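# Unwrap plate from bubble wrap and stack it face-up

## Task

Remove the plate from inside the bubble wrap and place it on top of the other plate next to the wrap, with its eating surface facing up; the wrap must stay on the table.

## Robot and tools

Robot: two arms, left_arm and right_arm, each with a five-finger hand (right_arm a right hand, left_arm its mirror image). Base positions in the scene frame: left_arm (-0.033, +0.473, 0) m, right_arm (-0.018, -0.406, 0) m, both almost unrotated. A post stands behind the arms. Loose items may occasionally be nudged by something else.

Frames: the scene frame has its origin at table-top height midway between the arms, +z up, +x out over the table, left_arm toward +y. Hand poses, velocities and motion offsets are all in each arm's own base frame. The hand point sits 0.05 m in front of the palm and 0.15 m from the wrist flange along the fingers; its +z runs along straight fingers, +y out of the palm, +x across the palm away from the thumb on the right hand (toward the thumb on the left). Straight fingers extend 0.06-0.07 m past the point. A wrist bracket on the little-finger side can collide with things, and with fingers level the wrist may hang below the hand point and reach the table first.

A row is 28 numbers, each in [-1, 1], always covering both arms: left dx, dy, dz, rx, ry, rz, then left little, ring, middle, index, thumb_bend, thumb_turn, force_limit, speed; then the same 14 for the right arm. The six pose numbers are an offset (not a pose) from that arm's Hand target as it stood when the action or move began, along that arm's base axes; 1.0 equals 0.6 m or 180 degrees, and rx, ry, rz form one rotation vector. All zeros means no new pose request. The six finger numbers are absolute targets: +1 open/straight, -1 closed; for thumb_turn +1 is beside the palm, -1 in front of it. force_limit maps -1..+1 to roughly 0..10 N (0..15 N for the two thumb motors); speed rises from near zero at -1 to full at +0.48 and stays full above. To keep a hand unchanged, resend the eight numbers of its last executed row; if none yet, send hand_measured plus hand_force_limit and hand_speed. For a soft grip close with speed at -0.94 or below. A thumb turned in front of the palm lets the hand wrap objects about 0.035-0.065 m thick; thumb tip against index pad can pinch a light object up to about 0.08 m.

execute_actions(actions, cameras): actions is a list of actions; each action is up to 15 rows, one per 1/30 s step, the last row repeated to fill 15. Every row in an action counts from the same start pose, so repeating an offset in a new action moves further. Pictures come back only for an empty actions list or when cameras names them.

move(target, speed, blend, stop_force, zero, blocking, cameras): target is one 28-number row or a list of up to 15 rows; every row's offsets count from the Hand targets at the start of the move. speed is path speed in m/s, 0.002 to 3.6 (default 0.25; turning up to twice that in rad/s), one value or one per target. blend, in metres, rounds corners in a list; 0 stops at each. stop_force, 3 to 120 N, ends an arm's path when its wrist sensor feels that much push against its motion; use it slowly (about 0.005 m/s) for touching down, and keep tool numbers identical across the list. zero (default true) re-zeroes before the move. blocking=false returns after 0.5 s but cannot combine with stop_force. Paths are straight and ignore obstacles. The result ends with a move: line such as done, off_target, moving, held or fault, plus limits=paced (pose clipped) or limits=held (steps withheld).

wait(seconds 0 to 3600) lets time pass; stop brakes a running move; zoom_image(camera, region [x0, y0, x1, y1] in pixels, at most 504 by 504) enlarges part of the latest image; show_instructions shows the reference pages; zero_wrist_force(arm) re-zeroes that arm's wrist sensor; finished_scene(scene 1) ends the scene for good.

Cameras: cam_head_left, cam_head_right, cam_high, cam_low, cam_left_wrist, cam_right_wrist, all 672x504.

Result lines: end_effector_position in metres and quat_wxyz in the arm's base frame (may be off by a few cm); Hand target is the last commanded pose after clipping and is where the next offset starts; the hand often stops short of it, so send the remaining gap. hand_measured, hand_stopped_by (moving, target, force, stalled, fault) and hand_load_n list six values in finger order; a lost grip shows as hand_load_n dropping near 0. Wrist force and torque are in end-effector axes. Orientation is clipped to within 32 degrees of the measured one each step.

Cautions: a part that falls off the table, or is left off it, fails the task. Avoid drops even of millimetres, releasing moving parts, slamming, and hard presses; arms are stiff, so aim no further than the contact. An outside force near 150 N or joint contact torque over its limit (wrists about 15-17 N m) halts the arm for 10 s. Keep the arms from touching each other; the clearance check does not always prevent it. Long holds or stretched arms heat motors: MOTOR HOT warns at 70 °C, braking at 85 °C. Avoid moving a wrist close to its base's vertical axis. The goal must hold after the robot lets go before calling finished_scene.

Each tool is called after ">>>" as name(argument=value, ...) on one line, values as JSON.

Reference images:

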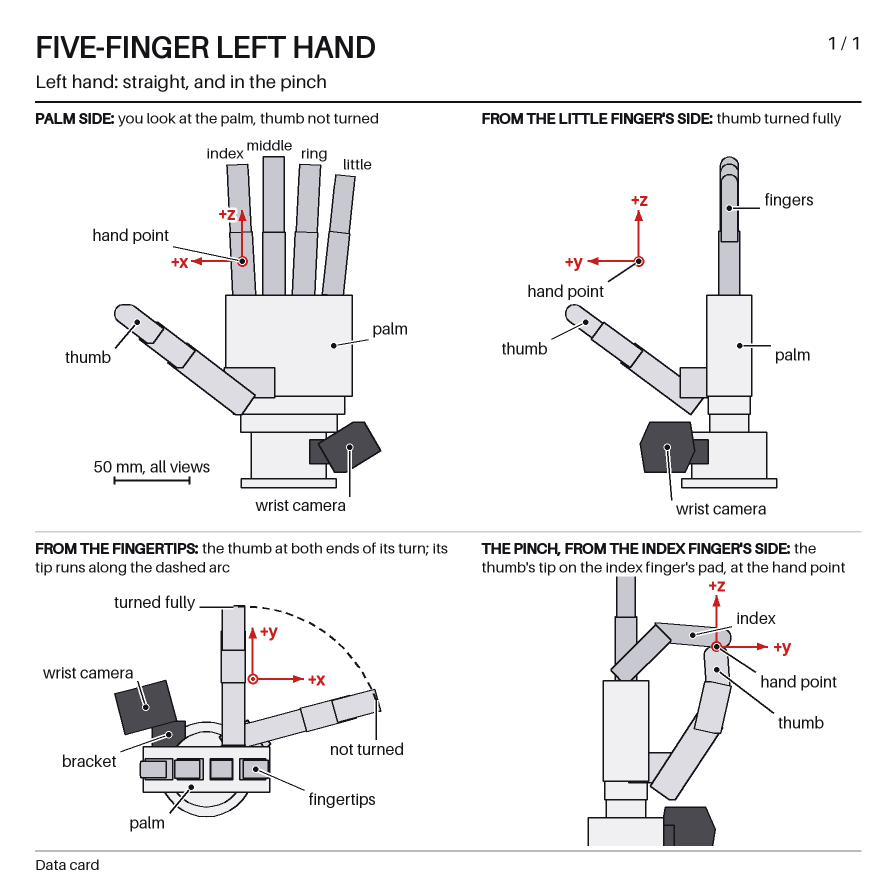

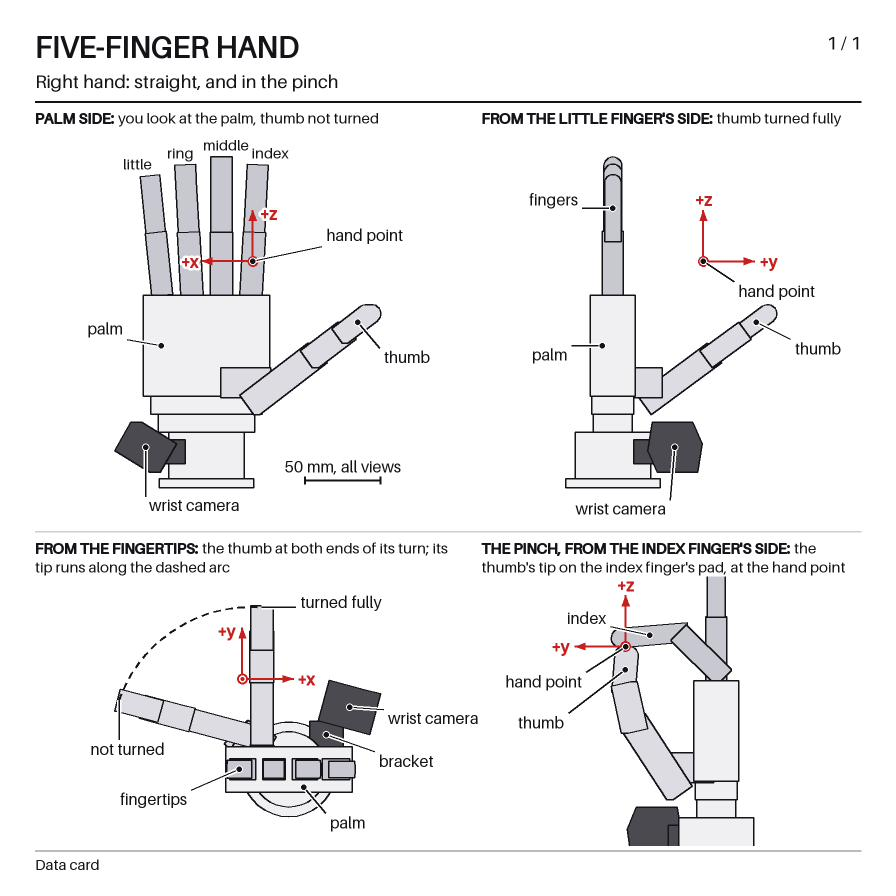

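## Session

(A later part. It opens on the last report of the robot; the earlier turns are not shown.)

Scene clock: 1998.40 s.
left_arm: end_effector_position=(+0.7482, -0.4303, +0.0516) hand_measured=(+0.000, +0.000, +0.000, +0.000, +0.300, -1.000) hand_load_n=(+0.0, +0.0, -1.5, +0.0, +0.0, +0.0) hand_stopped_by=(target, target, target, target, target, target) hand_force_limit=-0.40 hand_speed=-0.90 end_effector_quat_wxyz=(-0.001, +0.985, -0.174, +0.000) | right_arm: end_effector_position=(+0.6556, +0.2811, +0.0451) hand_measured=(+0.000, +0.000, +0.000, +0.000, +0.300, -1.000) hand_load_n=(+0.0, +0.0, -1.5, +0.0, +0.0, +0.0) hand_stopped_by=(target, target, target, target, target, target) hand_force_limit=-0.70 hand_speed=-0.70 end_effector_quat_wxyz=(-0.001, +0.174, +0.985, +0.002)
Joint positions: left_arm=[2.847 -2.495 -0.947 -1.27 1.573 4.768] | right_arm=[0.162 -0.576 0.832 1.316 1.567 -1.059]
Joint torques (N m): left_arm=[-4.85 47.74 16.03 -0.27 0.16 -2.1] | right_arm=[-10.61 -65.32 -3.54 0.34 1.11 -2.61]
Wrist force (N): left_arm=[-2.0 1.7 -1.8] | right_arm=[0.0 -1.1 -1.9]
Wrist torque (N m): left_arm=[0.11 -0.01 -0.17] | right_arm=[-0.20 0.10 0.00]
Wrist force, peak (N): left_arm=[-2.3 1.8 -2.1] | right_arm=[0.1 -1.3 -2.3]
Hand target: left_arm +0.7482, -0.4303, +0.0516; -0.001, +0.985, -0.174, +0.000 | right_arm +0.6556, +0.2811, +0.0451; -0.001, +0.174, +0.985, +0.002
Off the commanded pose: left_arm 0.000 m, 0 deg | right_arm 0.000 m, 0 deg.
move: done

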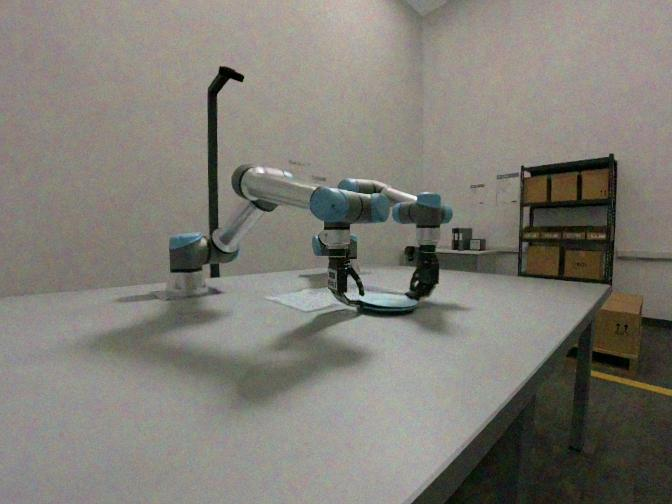

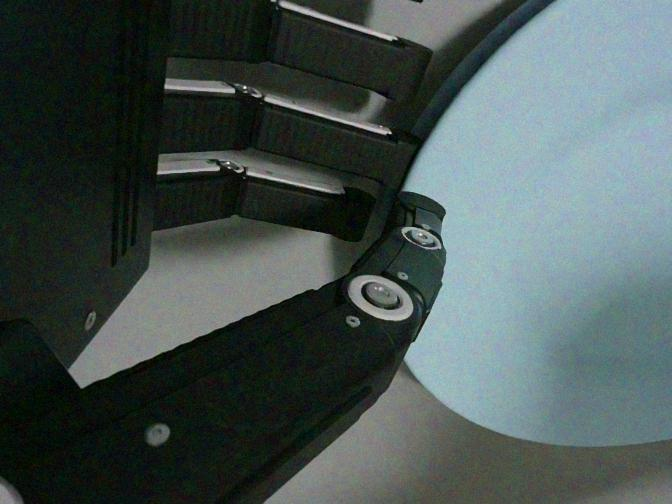

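>>> move(target=[0,0,0,0,0,0,0,0,0,0,0.3,-1,-0.4,-0.9,-0.00045,-0.00125,-0.001,0,0,0,0,0,0,0,0.3,-1,-0.7,-0.7], speed=0.002, stop_force=3)

>>> move(target=[0,0,0,0,0,0,0,0,0,0,0.3,-1,-0.4,-0.9,-0.00045,-0.00125,-0.001,0,0,0,0,0,0,0,0.3,-1,-0.7,-0.7], speed=0.002, stop_force=3, cameras=["cam_low","cam_right_wrist"])

>>> zoom_image(camera="cam_right_wrist", region=[240, 0, 440, 300])

>>> zoom_image(camera="cam_low", region=[350, 270, 425, 320])

Scene clock: 2004.20 s.
left_arm: end_effector_position=(+0.7482, -0.4303, +0.0516) hand_measured=(+0.000, +0.000, +0.000, +0.000, +0.300, -1.000) hand_load_n=(+0.0, +0.0, -1.5, +0.0, -0.5, +0.0) hand_stopped_by=(target, target, target, target, target, target) hand_force_limit=-0.40 hand_speed=-0.90 end_effector_quat_wxyz=(-0.001, +0.985, -0.174, +0.000) | right_arm: end_effector_position=(+0.6553, +0.2804, +0.0445) hand_measured=(+0.000, +0.000, +0.000, +0.000, +0.300, -1.000) hand_load_n=(+0.0, +0.0, -2.0, +0.0, +0.0, +0.0) hand_stopped_by=(target, target, target, target, target, target) hand_force_limit=-0.70 hand_speed=-0.70 end_effector_quat_wxyz=(-0.001, +0.174, +0.985, +0.002)
Joint positions: left_arm=[2.847 -2.495 -0.947 -1.27 1.573 4.768] | right_arm=[0.161 -0.578 0.835 1.313 1.567 -1.06]
Joint torques (N m): left_arm=[-4.71 48.35 15.81 -0.2 0 -2.23] | right_arm=[-10.14 -64.64 -4.1 0.22 0.53 -2.69]
Wrist force (N): left_arm=[-2.0 1.7 -1.6] | right_arm=[0.3 -2.0 -2.4]
Wrist torque (N m): left_arm=[0.11 0.00 -0.18] | right_arm=[-0.20 0.08 0.00]
Wrist force, peak (N): left_arm=[-2.2 2.0 -2.0] | right_arm=[0.4 -2.3 -2.6]
Hand target: left_arm +0.7482, -0.4303, +0.0516; -0.001, +0.985, -0.174, +0.000 | right_arm +0.6553, +0.2804, +0.0445; -0.001, +0.174, +0.985, +0.002
Off the commanded pose: left_arm 0.000 m, 0 deg | right_arm 0.000 m, 0 deg.
move: done

Scene clock: 2005.43 s.
left_arm: end_effector_position=(+0.7482, -0.4303, +0.0516) hand_measured=(+0.000, +0.000, +0.000, +0.000, +0.300, -1.000) hand_load_n=(+0.0, +0.0, -1.0, +0.0, +0.0, +0.0) hand_stopped_by=(target, target, target, target, target, target) hand_force_limit=-0.40 hand_speed=-0.90 end_effector_quat_wxyz=(-0.001, +0.985, -0.174, +0.000) | right_arm: end_effector_position=(+0.6551, +0.2796, +0.0439) hand_measured=(+0.000, +0.000, +0.000, +0.000, +0.300, -1.000) hand_load_n=(+0.0, +0.0, -2.0, +0.0, +0.0, +0.0) hand_stopped_by=(target, target, target, target, target, target) hand_force_limit=-0.70 hand_speed=-0.70 end_effector_quat_wxyz=(-0.001, +0.174, +0.985, +0.002)
Joint positions: left_arm=[2.847 -2.495 -0.947 -1.27 1.573 4.768] | right_arm=[0.16 -0.579 0.839 1.311 1.567 -1.062]
Joint torques (N m): left_arm=[-5.09 49.74 16.1 -0.35 -0.09 -1.95] | right_arm=[-10.08 -64.12 -3.73 0.13 0.49 -2.82]
Wrist force (N): left_arm=[-2.2 1.9 -1.3] | right_arm=[0.4 -2.4 -2.5]
Wrist torque (N m): left_arm=[0.11 0.03 -0.18] | right_arm=[-0.24 0.08 -0.01]
Wrist force, peak (N): left_arm=[-2.3 2.1 -1.5] | right_arm=[0.4 -2.8 -2.5]
Hand target: left_arm +0.7482, -0.4303, +0.0516; -0.001, +0.985, -0.174, +0.000 | right_arm +0.6551, +0.2796, +0.0439; -0.001, +0.174, +0.985, +0.002
Off the commanded pose: left_arm 0.000 m, 0 deg | right_arm 0.000 m, 0 deg.
move: done

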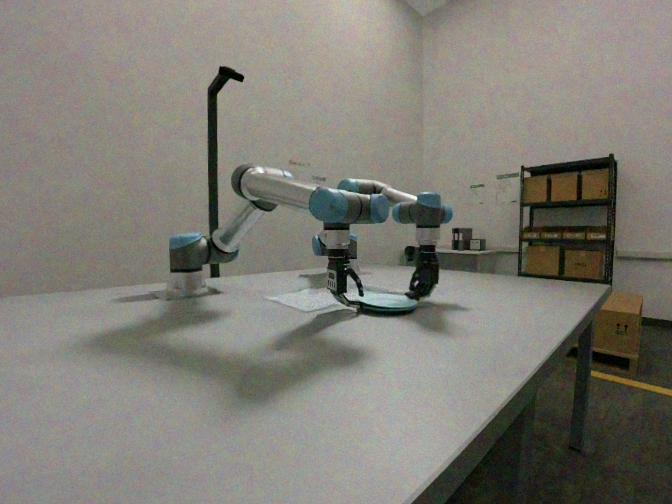

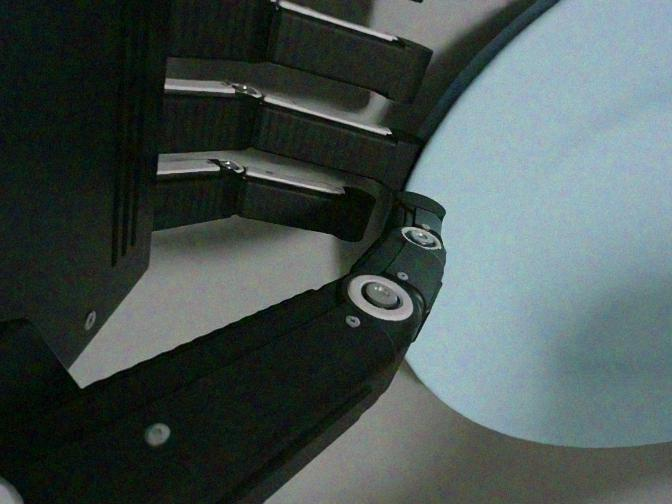

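Scaled by 1.680 from the camera's image (finer frame: 960x720).

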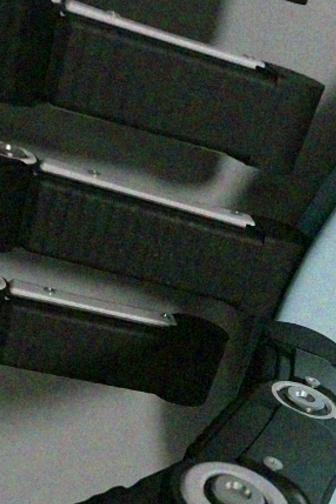

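Scaled by 6.720 from the camera's image (finer frame: 960x720).

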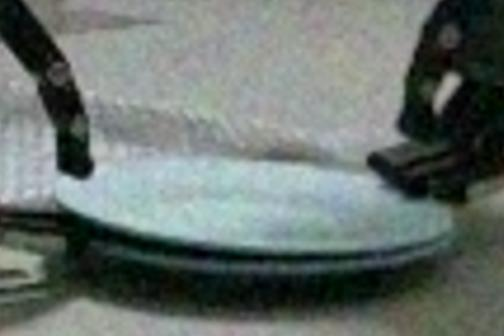

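>>> move(target=[0,0,0,0,0,0,0,0,0,0,0.3,-1,-0.4,-0.9,-0.00035,-0.00095,-0.0012,0,0,0,0,0,0,0,0.3,-1,-0.7,-0.7], speed=0.002, stop_force=3)

>>> move(target=[0,0,0,0,0,0,0,0,0,0,0.3,-1,-0.4,-0.9,-0.00035,-0.00095,-0.0012,0,0,0,0,0,0,0,0.3,-1,-0.7,-0.7], speed=0.002, stop_force=3, cameras=["cam_low","cam_right_wrist"])

>>> zoom_image(camera="cam_right_wrist", region=[240, 0, 440, 300])

>>> zoom_image(camera="cam_low", region=[350, 270, 425, 320])

Scene clock: 2013.67 s.
left_arm: end_effector_position=(+0.7482, -0.4303, +0.0516) hand_measured=(+0.000, +0.000, +0.000, +0.000, +0.300, -1.000) hand_load_n=(+0.0, +0.0, -1.5, +0.0, +0.0, +0.0) hand_stopped_by=(target, target, target, target, target, target) hand_force_limit=-0.40 hand_speed=-0.90 end_effector_quat_wxyz=(-0.001, +0.985, -0.174, +0.000) | right_arm: end_effector_position=(+0.6549, +0.2790, +0.0432) hand_measured=(+0.000, +0.000, +0.000, +0.000, +0.300, -1.000) hand_load_n=(+0.5, +0.0, -1.0, +0.0, -0.5, +0.0) hand_stopped_by=(target, target, target, target, target, target) hand_force_limit=-0.70 hand_speed=-0.70 end_effector_quat_wxyz=(-0.001, +0.174, +0.985, +0.002)
Joint positions: left_arm=[2.847 -2.495 -0.947 -1.27 1.573 4.768] | right_arm=[0.159 -0.579 0.842 1.308 1.567 -1.062]
Joint torques (N m): left_arm=[-5.62 49.66 15.36 -0.05 -0.02 -1.97] | right_arm=[-9.95 -64.82 -4.18 0.22 -0.08 -2.68]
Wrist force (N): left_arm=[-2.4 1.8 -1.6] | right_arm=[0.8 -2.8 -1.2]
Wrist torque (N m): left_arm=[0.12 0.01 -0.18] | right_arm=[-0.29 0.03 -0.01]
Wrist force, peak (N): left_arm=[-2.8 1.7 -1.8] | right_arm=[0.9 -3.5 -2.6]
Hand target: left_arm +0.7482, -0.4303, +0.0516; -0.001, +0.985, -0.174, +0.000 | right_arm +0.6549, +0.2790, +0.0432; -0.001, +0.174, +0.985, +0.002
Off the commanded pose: left_arm 0.000 m, 0 deg | right_arm 0.000 m, 0 deg.
move: done

Scene clock: 2014.87 s.
left_arm: end_effector_position=(+0.7482, -0.4303, +0.0516) hand_measured=(+0.000, +0.000, +0.000, +0.000, +0.300, -1.000) hand_load_n=(+0.0, +0.0, -1.5, +0.0, +0.0, +0.0) hand_stopped_by=(target, target, target, target, target, target) hand_force_limit=-0.40 hand_speed=-0.90 end_effector_quat_wxyz=(-0.001, +0.985, -0.174, +0.000) | right_arm: end_effector_position=(+0.6546, +0.2785, +0.0424) hand_measured=(+0.000, +0.000, +0.000, +0.000, +0.300, -1.000) hand_load_n=(+0.0, +0.0, -1.0, +0.0, +0.0, +0.0) hand_stopped_by=(target, target, target, target, target, target) hand_force_limit=-0.70 hand_speed=-0.70 end_effector_quat_wxyz=(-0.001, +0.174, +0.985, +0.002)
Joint positions: left_arm=[2.847 -2.495 -0.947 -1.27 1.573 4.768] | right_arm=[0.158 -0.58 0.846 1.306 1.567 -1.063]
Joint torques (N m): left_arm=[-4.21 48.35 15.68 -0.19 -0.09 -2.01] | right_arm=[-10.01 -65.44 -4.17 0.24 -0.15 -2.59]
Wrist force (N): left_arm=[-2.3 1.7 -2.0] | right_arm=[0.4 -1.1 -1.1]
Wrist torque (N m): left_arm=[0.12 -0.01 -0.17] | right_arm=[-0.15 0.04 0.03]
Wrist force, peak (N): left_arm=[-2.5 1.8 -2.4] | right_arm=[1.0 -3.0 -1.3]
Hand target: left_arm +0.7482, -0.4303, +0.0516; -0.001, +0.985, -0.174, +0.000 | right_arm +0.6546, +0.2785, +0.0424; -0.001, +0.174, +0.985, +0.002
Off the commanded pose: left_arm 0.000 m, 0 deg | right_arm 0.000 m, 0 deg.
move: done

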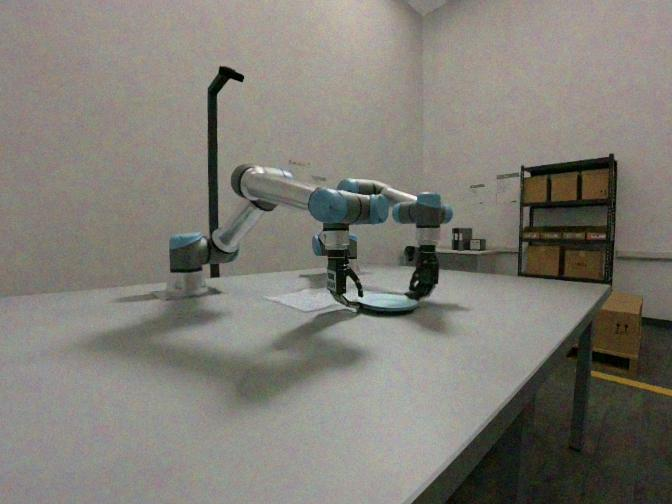

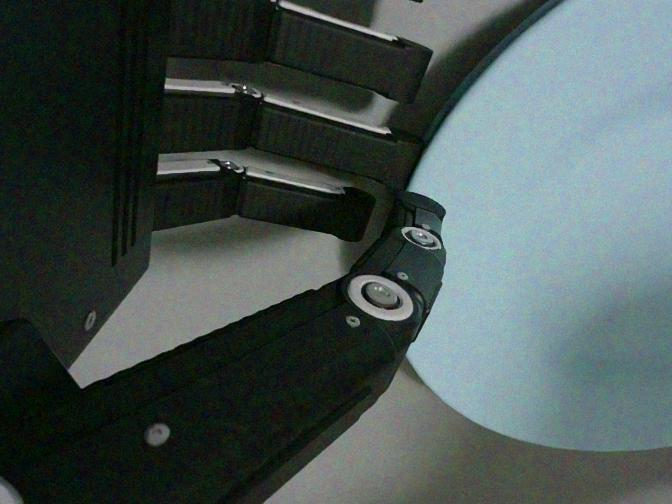

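Scaled by 1.680 from the camera's image (finer frame: 960x720).

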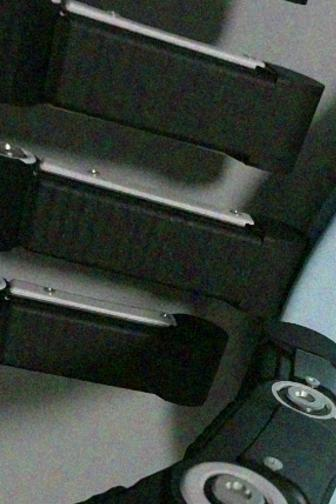

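Scaled by 6.720 from the camera's image (finer frame: 960x720).

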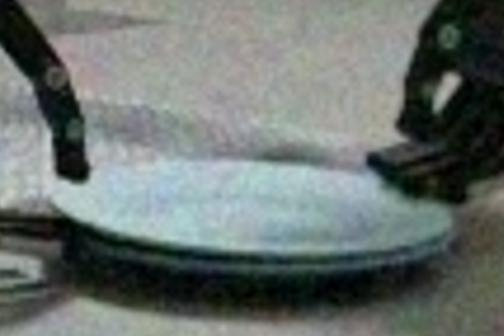

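>>> move(target=[0,0,0,0,0,0,0,0,0,0,0.3,-1,-0.4,-0.9,-0.00035,-0.00095,-0.0015,0,0,0,0,0,0,0,0.3,-1,-0.7,-0.7], speed=0.002, stop_force=3)

>>> move(target=[0,0,0,0,0,0,0,0,0,0,0.3,-1,-0.4,-0.9,-0.00035,-0.00095,-0.0015,0,0,0,0,0,0,0,0.3,-1,-0.7,-0.7], speed=0.002, stop_force=3, cameras=["cam_low","cam_right_wrist"])

>>> zoom_image(camera="cam_right_wrist", region=[240, 0, 440, 300])

>>> zoom_image(camera="cam_low", region=[350, 270, 425, 320])

Scene clock: 2022.47 s.
left_arm: end_effector_position=(+0.7482, -0.4303, +0.0516) hand_measured=(+0.000, +0.000, +0.000, +0.000, +0.300, -1.000) hand_load_n=(+0.0, +0.0, -1.5, +0.0, +0.0, +0.0) hand_stopped_by=(target, target, target, target, target, target) hand_force_limit=-0.40 hand_speed=-0.90 end_effector_quat_wxyz=(-0.001, +0.985, -0.174, +0.000) | right_arm: end_effector_position=(+0.6544, +0.2779, +0.0415) hand_measured=(+0.000, +0.000, +0.000, +0.000, +0.300, -1.000) hand_load_n=(+0.0, +0.0, +0.0, +0.0, -0.5, -0.5) hand_stopped_by=(target, target, target, target, target, target) hand_force_limit=-0.70 hand_speed=-0.70 end_effector_quat_wxyz=(-0.001, +0.174, +0.985, +0.002)
Joint positions: left_arm=[2.847 -2.495 -0.947 -1.27 1.573 4.768] | right_arm=[0.157 -0.581 0.849 1.303 1.567 -1.064]
Joint torques (N m): left_arm=[-5.42 49.08 16.82 -0.1 -0.17 -2.15] | right_arm=[-10.71 -65.49 -4.24 0.49 -0.11 -2.69]
Wrist force (N): left_arm=[-2.4 1.7 -1.9] | right_arm=[0.2 -1.1 -0.5]
Wrist torque (N m): left_arm=[0.11 0.01 -0.18] | right_arm=[-0.18 0.05 0.01]
Wrist force, peak (N): left_arm=[-2.7 1.6 -2.3] | right_arm=[0.5 -1.8 -1.3]
Hand target: left_arm +0.7482, -0.4303, +0.0516; -0.001, +0.985, -0.174, +0.000 | right_arm +0.6544, +0.2779, +0.0415; -0.001, +0.174, +0.985, +0.002
Off the commanded pose: left_arm 0.000 m, 0 deg | right_arm 0.000 m, 0 deg.
move: done

Scene clock: 2023.73 s.
left_arm: end_effector_position=(+0.7482, -0.4303, +0.0516) hand_measured=(+0.000, +0.000, +0.000, +0.000, +0.300, -1.000) hand_load_n=(+0.0, +0.0, -2.0, +0.0, +0.0, +0.0) hand_stopped_by=(target, target, target, target, target, target) hand_force_limit=-0.40 hand_speed=-0.90 end_effector_quat_wxyz=(-0.001, +0.985, -0.174, +0.000) | right_arm: end_effector_position=(+0.6542, +0.2773, +0.0406) hand_measured=(+0.000, +0.000, +0.000, +0.000, +0.300, -1.000) hand_load_n=(+0.0, +0.0, +0.0, +0.0, +0.0, +0.0) hand_stopped_by=(target, target, target, target, target, target) hand_force_limit=-0.70 hand_speed=-0.70 end_effector_quat_wxyz=(-0.001, +0.174, +0.985, +0.002)
Joint positions: left_arm=[2.847 -2.495 -0.947 -1.27 1.573 4.768] | right_arm=[0.156 -0.581 0.852 1.3 1.567 -1.065]
Joint torques (N m): left_arm=[-4.65 49.58 14.82 -0.14 -0.25 -1.89] | right_arm=[-10.94 -66.63 -4.54 0.46 -0.2 -2.64]
Wrist force (N): left_arm=[-2.6 1.6 -2.1] | right_arm=[0.3 -0.5 0.0]
Wrist torque (N m): left_arm=[0.11 0.03 -0.19] | right_arm=[-0.17 0.02 0.03]
Wrist force, peak (N): left_arm=[-2.6 1.9 -2.4] | right_arm=[0.3 -1.4 -0.4]
Hand target: left_arm +0.7482, -0.4303, +0.0516; -0.001, +0.985, -0.174, +0.000 | right_arm +0.6542, +0.2773, +0.0406; -0.001, +0.174, +0.985, +0.002
Off the commanded pose: left_arm 0.000 m, 0 deg | right_arm 0.000 m, 0 deg.
move: done

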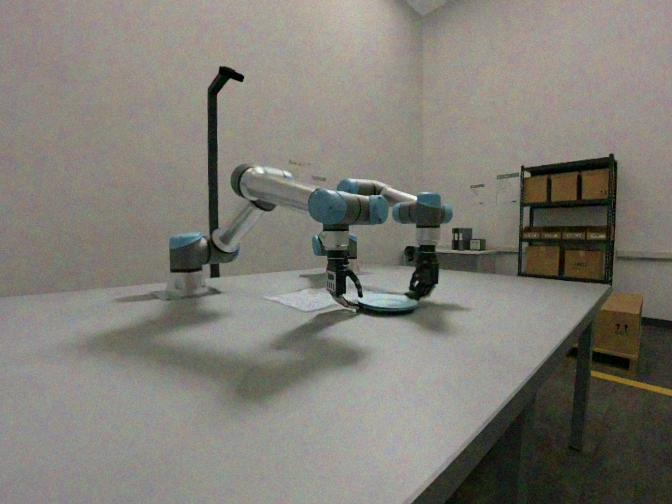

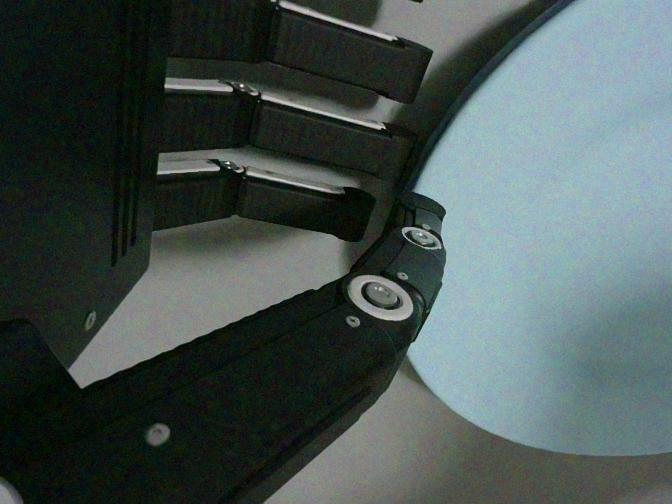

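Scaled by 1.680 from the camera's image (finer frame: 960x720).

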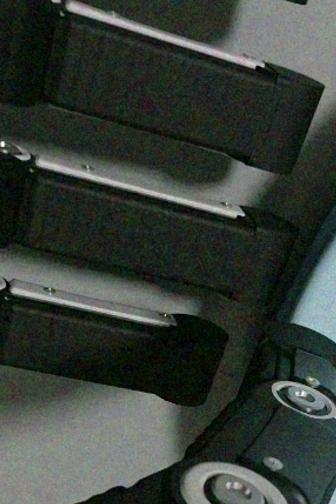

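Scaled by 6.720 from the camera's image (finer frame: 960x720).

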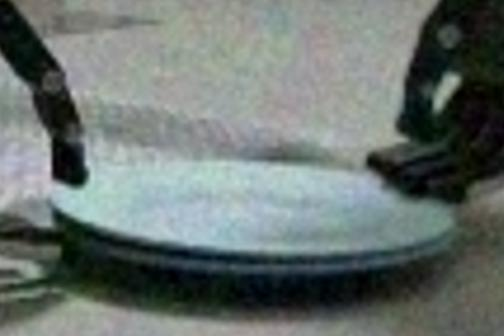

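>>> move(target=[0,0,0,0,0,0,0,0,0,0,0.3,-1,-0.4,-0.9,-0.0057,-0.01567,0,0,0,0,0,0,0,0,0.3,-1,-0.7,-0.7], speed=0.005, stop_force=4, cameras=["cam_low","cam_right_wrist","cam_high","cam_left_wrist"])

>>> zoom_image(camera="cam_high", region=[310, 250, 410, 340])

>>> zoom_image(camera="cam_low", region=[350, 270, 425, 320])

Scene clock: 2031.07 s.
left_arm: end_effector_position=(+0.7482, -0.4303, +0.0516) hand_measured=(+0.000, +0.000, +0.000, +0.000, +0.300, -1.000) hand_load_n=(+0.0, +0.0, -2.0, +0.0, +0.0, +0.0) hand_stopped_by=(target, target, target, target, target, target) hand_force_limit=-0.40 hand_speed=-0.90 end_effector_quat_wxyz=(-0.001, +0.985, -0.174, +0.000) | right_arm: end_effector_position=(+0.6508, +0.2679, +0.0406) hand_measured=(+0.000, +0.000, +0.000, +0.000, +0.300, -1.000) hand_load_n=(+0.0, +0.0, +0.0, +0.0, +0.0, +0.0) hand_stopped_by=(target, target, target, target, target, target) hand_force_limit=-0.70 hand_speed=-0.70 end_effector_quat_wxyz=(-0.001, +0.174, +0.985, +0.002)
Joint positions: left_arm=[2.847 -2.495 -0.947 -1.27 1.573 4.768] | right_arm=[0.142 -0.601 0.89 1.282 1.567 -1.079]
Joint torques (N m): left_arm=[-5.43 48.8 16.23 -0.1 -0.31 -2.01] | right_arm=[-11.01 -65.05 -3.9 0.42 1.05 -2.76]
Wrist force (N): left_arm=[-2.3 1.6 -2.1] | right_arm=[0.3 -0.6 0.0]
Wrist torque (N m): left_arm=[0.11 -0.01 -0.17] | right_arm=[-0.18 0.02 0.03]
Wrist force, peak (N): left_arm=[-2.7 1.8 -2.2] | right_arm=[0.8 -0.6 -0.3]
Hand target: left_arm +0.7482, -0.4303, +0.0516; -0.001, +0.985, -0.174, +0.000 | right_arm +0.6508, +0.2679, +0.0406; -0.001, +0.174, +0.985, +0.002
Off the commanded pose: left_arm 0.000 m, 0 deg | right_arm 0.000 m, 0 deg.
move: done
Images, in order (width x height): cam_high 672x504, cam_low 672x504, cam_left_wrist 672x504, cam_right_wrist 672x504.

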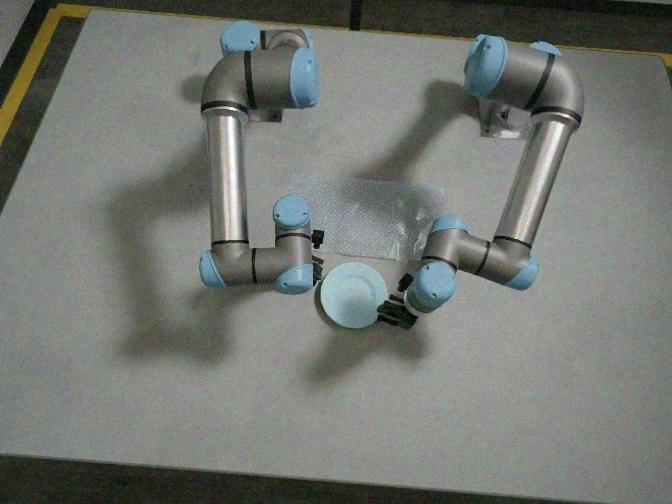

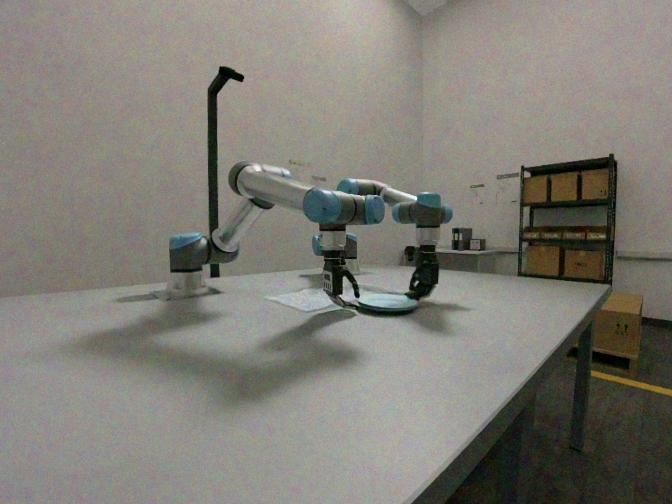

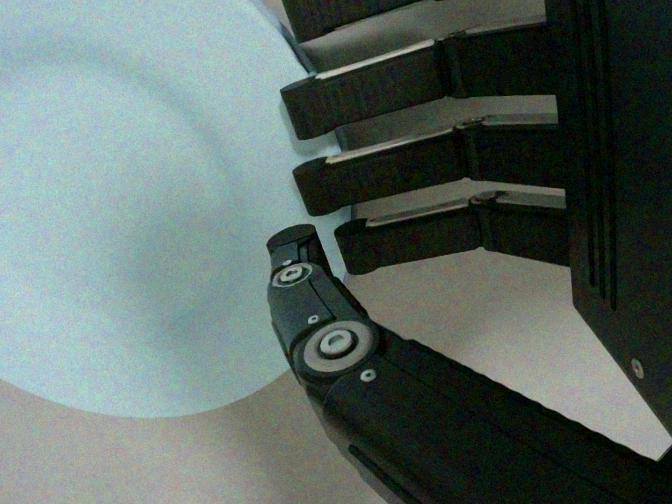

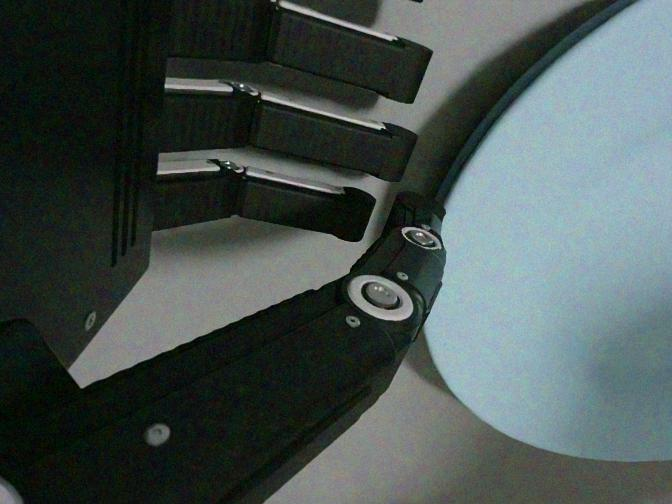

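Scaled by 5.040 from the camera's image (finer frame: 960x720).

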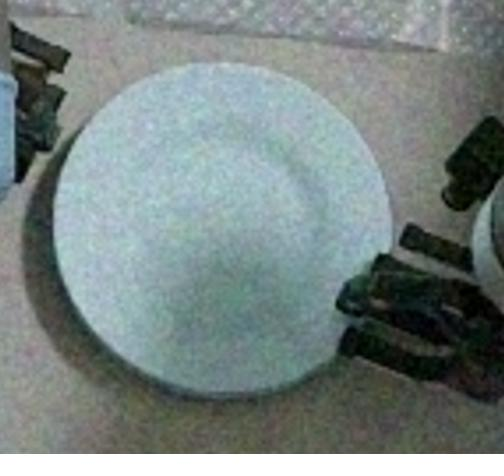

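Scaled by 6.720 from the camera's image (finer frame: 960x720).

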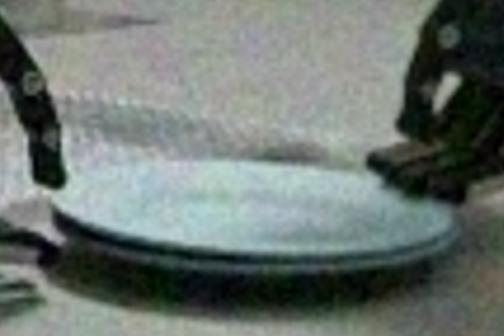

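>>> move(target=[[0,0,0.0333,0,0,0,0,0,0,0,0.3,-1,-0.4,-0.9,0,0,0,0,0,0,0,0,0,0,0.3,-1,-0.7,-0.7],[0.0228,0.0627,0.0333,0,0,0,0,0,0,0,0.3,-1,-0.4,-0.9,0,0,0,0,0,0,0,0,0,0,0.3,-1,-0.7,-0.7]], speed=[0.01,0.05], cameras=["all"])

>>> zoom_image(camera="cam_high", region=[310, 250, 410, 340])

>>> zoom_image(camera="cam_low", region=[350, 270, 425, 320])

>>> zoom_image(camera="cam_head_left", region=[190, 270, 300, 355])

Scene clock: 2043.87 s.
left_arm: end_effector_position=(+0.7618, -0.3929, +0.0716) hand_measured=(+0.000, +0.000, +0.000, +0.000, +0.300, -1.000) hand_load_n=(+0.0, +0.0, +0.0, -0.5, +0.0, +0.0) hand_stopped_by=(target, target, target, target, target, target) hand_force_limit=-0.40 hand_speed=-0.90 end_effector_quat_wxyz=(-0.001, +0.985, -0.174, +0.000) | right_arm: end_effector_position=(+0.6508, +0.2679, +0.0406) hand_measured=(+0.000, +0.000, +0.000, +0.000, +0.300, -1.000) hand_load_n=(+0.0, +0.0, +0.0, +0.0, +0.0, +0.0) hand_stopped_by=(target, target, target, target, target, target) hand_force_limit=-0.70 hand_speed=-0.70 end_effector_quat_wxyz=(-0.001, +0.174, +0.985, +0.002)
Joint positions: left_arm=[2.896 -2.47 -0.943 -1.3 1.573 4.817] | right_arm=[0.142 -0.601 0.89 1.282 1.567 -1.079]
Joint torques (N m): left_arm=[6.04 61.69 15.53 5.13 0.37 2.14] | right_arm=[-10.28 -65.18 -3.94 0.51 -0.84 -2.67]
Wrist force (N): left_arm=[-1.9 1.1 -0.7] | right_arm=[0.4 -0.8 0.2]
Wrist torque (N m): left_arm=[0.04 -0.01 -0.24] | right_arm=[-0.22 -0.01 0.03]
Wrist force, peak (N): left_arm=[-2.6 1.8 -2.2] | right_arm=[0.5 -0.8 -0.3]
Hand target: left_arm +0.7619, -0.3927, +0.0716; -0.001, +0.985, -0.174, +0.000 | right_arm +0.6508, +0.2679, +0.0406; -0.001, +0.174, +0.985, +0.002
Off the commanded pose: left_arm 0.000 m, 0 deg | right_arm 0.000 m, 0 deg.
move: done

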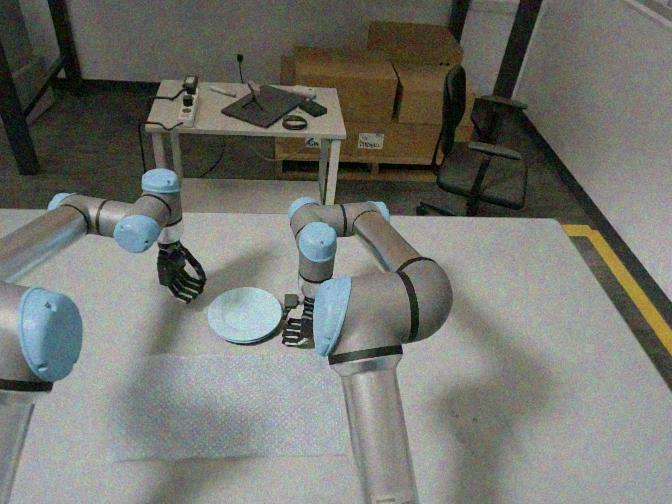

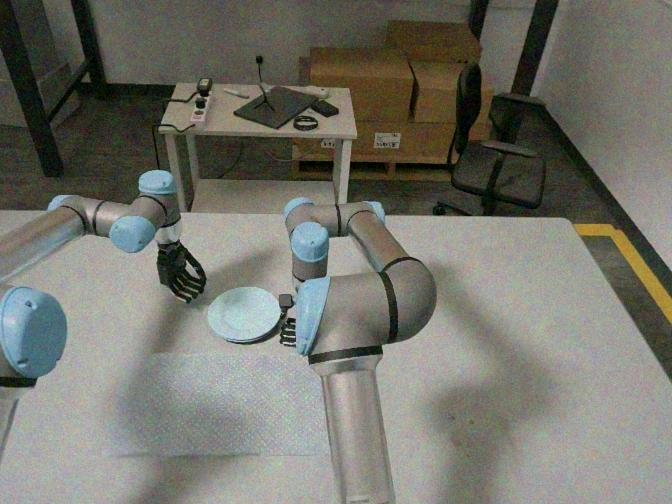

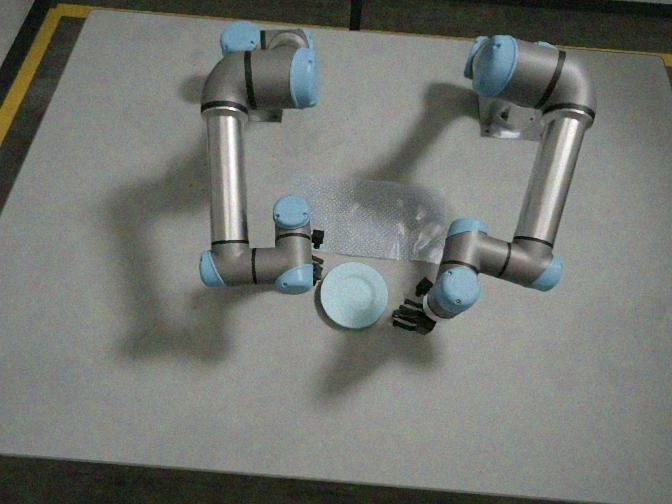

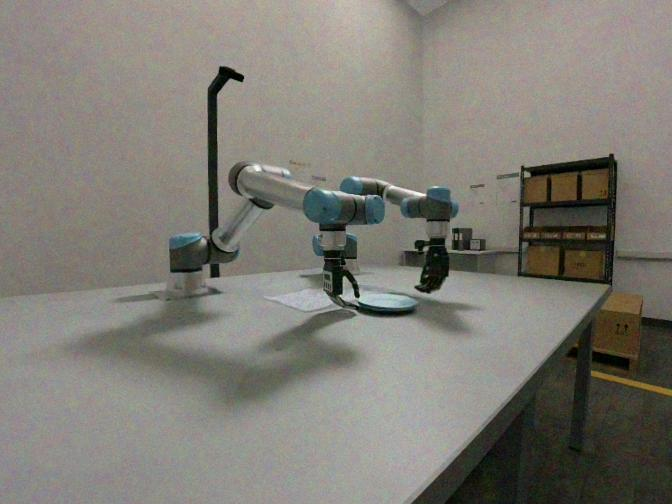

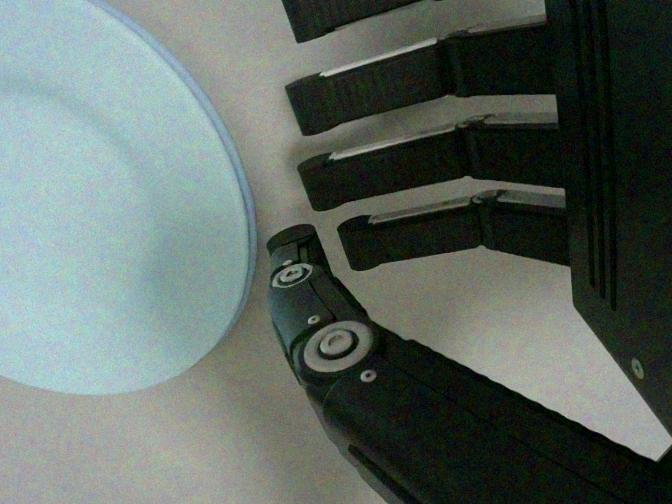

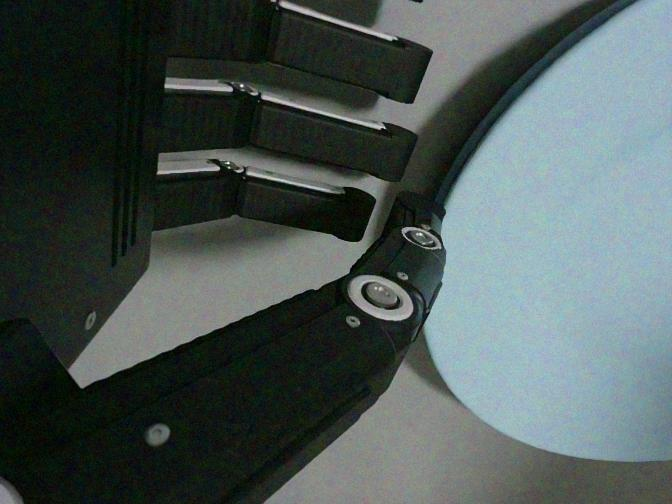

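Scaled by 5.040 from the camera's image (finer frame: 960x720).

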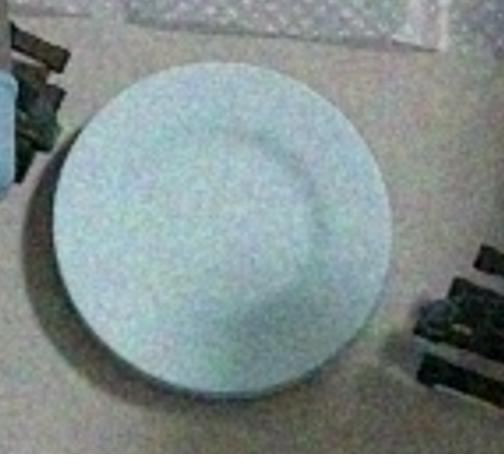

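Scaled by 6.720 from the camera's image (finer frame: 960x720).

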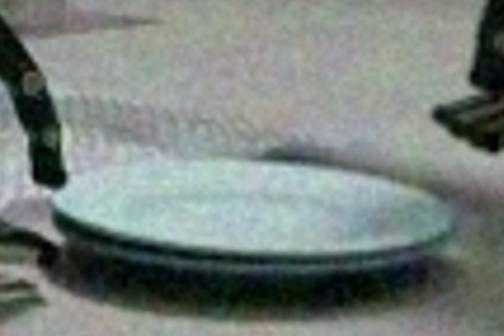

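Scaled by 4.582 from the camera's image (finer frame: 960x720).

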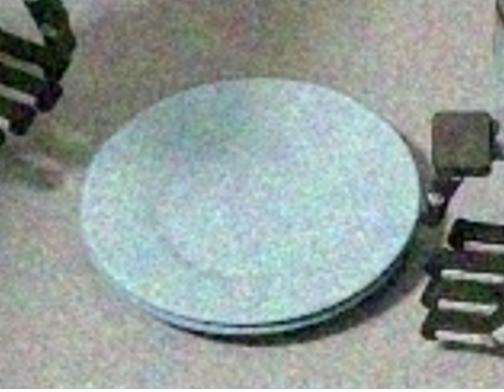

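>>> move(target=[0,0,0,0,0,0,0,0,0,0,0.3,-1,-0.4,-0.9,0,0,0.0107,0,0,0,0,0,0,0,0.3,-1,-0.7,-0.7], speed=0.02)

>>> move(target=[0,0,0,0,0,0,0,0,0,0,0.3,-1,-0.4,-0.9,0.0057,0.01567,0,0,0,0,0,0,0,0,0.3,-1,-0.7,-0.7], speed=0.005, stop_force=3, cameras=["cam_low","cam_right_wrist","cam_high","cam_left_wrist"])

>>> zoom_image(camera="cam_high", region=[310, 250, 410, 340])

>>> zoom_image(camera="cam_right_wrist", region=[240, 0, 440, 300])

Scene clock: 2059.73 s.
left_arm: end_effector_position=(+0.7619, -0.3927, +0.0716) hand_measured=(+0.000, +0.000, +0.000, +0.000, +0.300, -1.000) hand_load_n=(+0.0, +0.0, +0.0, +0.0, +0.0, +0.0) hand_stopped_by=(target, target, target, target, target, target) hand_force_limit=-0.40 hand_speed=-0.90 end_effector_quat_wxyz=(-0.001, +0.985, -0.174, +0.000) | right_arm: end_effector_position=(+0.6508, +0.2679, +0.0469) hand_measured=(+0.000, +0.000, +0.000, +0.000, +0.300, -1.000) hand_load_n=(+0.0, +0.0, +0.0, +0.0, +0.0, +0.0) hand_stopped_by=(target, target, target, target, target, target) hand_force_limit=-0.70 hand_speed=-0.70 end_effector_quat_wxyz=(-0.001, +0.174, +0.985, +0.002)
Joint positions: left_arm=[2.896 -2.47 -0.943 -1.3 1.573 4.817] | right_arm=[0.142 -0.606 0.884 1.293 1.567 -1.079]
Joint torques (N m): left_arm=[6.75 60.25 15.85 5.09 -1.71 2.55] | right_arm=[-10.98 -66.4 -31.02 5.43 -0.86 -2.77]
Wrist force (N): left_arm=[-2.0 1.3 -0.6] | right_arm=[0.3 -0.3 0.0]
Wrist torque (N m): left_arm=[0.07 0.00 -0.25] | right_arm=[-0.13 0.02 0.04]
Wrist force, peak (N): left_arm=[-2.1 1.3 -0.9] | right_arm=[0.6 -0.8 -0.1]
Hand target: left_arm +0.7619, -0.3927, +0.0716; -0.001, +0.985, -0.174, +0.000 | right_arm +0.6508, +0.2679, +0.0471; -0.001, +0.174, +0.985, +0.002
Off the commanded pose: left_arm 0.000 m, 0 deg | right_arm 0.000 m, 0 deg.
move: done

Scene clock: 2062.57 s.
left_arm: end_effector_position=(+0.7619, -0.3927, +0.0716) hand_measured=(+0.000, +0.000, +0.000, +0.000, +0.300, -1.000) hand_load_n=(+0.0, +0.0, +0.0, +0.0, +0.0, +0.0) hand_stopped_by=(target, target, target, target, target, target) hand_force_limit=-0.40 hand_speed=-0.90 end_effector_quat_wxyz=(-0.001, +0.985, -0.174, +0.000) | right_arm: end_effector_position=(+0.6542, +0.2773, +0.0471) hand_measured=(+0.000, +0.000, +0.000, +0.000, +0.300, -1.000) hand_load_n=(+0.0, +0.0, +0.0, +0.0, +0.0, +0.0) hand_stopped_by=(target, target, target, target, target, target) hand_force_limit=-0.70 hand_speed=-0.70 end_effector_quat_wxyz=(-0.001, +0.174, +0.985, +0.002)
Joint positions: left_arm=[2.896 -2.47 -0.943 -1.3 1.573 4.817] | right_arm=[0.156 -0.586 0.846 1.312 1.567 -1.065]
Joint torques (N m): left_arm=[6.2 60.63 16.12 5.06 -1.6 2.32] | right_arm=[8.5 -42.17 -31.11 5.21 -0.52 2.47]
Wrist force (N): left_arm=[-2.0 1.0 -0.9] | right_arm=[0.5 -0.5 0.0]
Wrist torque (N m): left_arm=[0.03 -0.01 -0.23] | right_arm=[-0.17 -0.02 0.04]
Wrist force, peak (N): left_arm=[-2.2 1.3 -0.8] | right_arm=[0.7 -0.8 0.0]
Hand target: left_arm +0.7619, -0.3927, +0.0716; -0.001, +0.985, -0.174, +0.000 | right_arm +0.6542, +0.2773, +0.0471; -0.001, +0.174, +0.985, +0.002
Off the commanded pose: left_arm 0.000 m, 0 deg | right_arm 0.000 m, 0 deg.
move: done
Images, in order (width x height): cam_high 672x504, cam_low 672x504, cam_left_wrist 672x504, cam_right_wrist 672x504.

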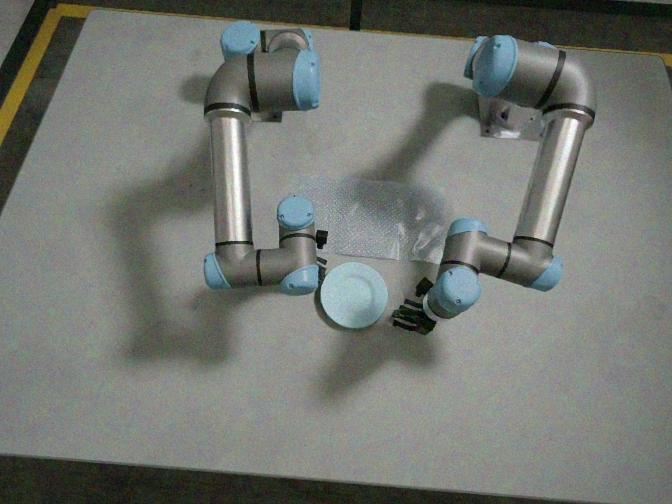

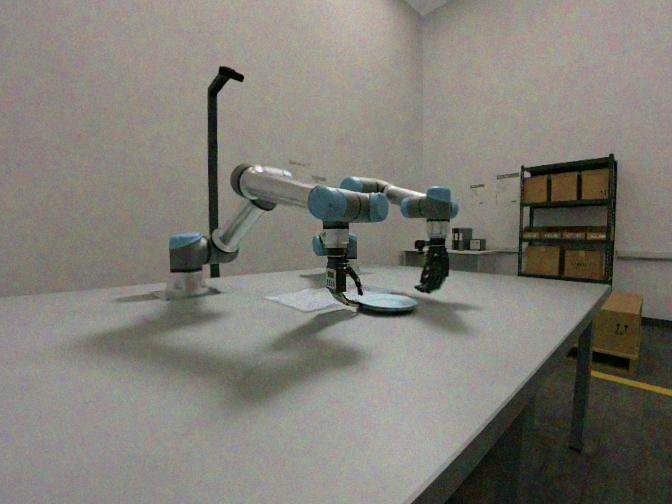

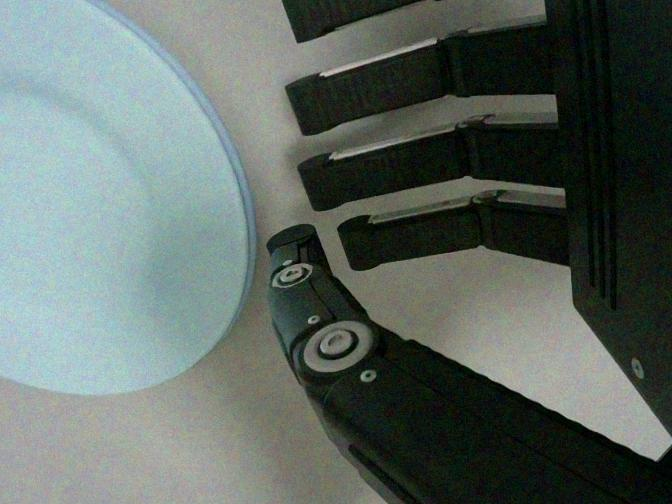

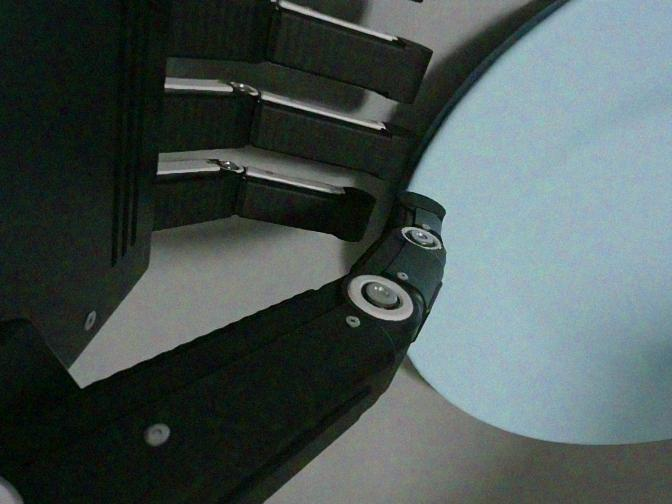

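Scaled by 5.040 from the camera's image (finer frame: 960x720).

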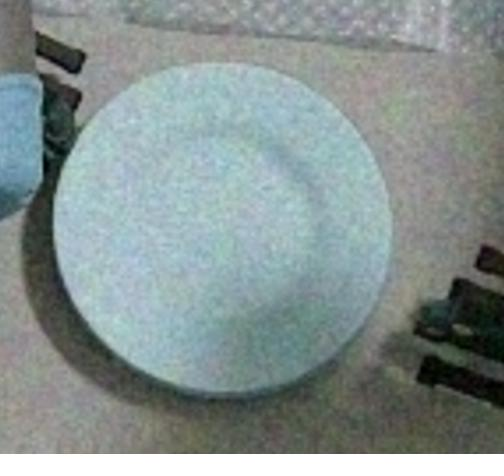

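Scaled by 1.680 from the camera's image (finer frame: 960x720).

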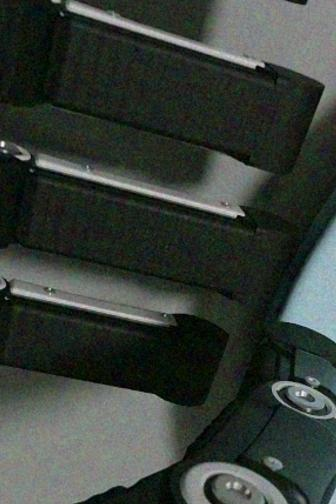

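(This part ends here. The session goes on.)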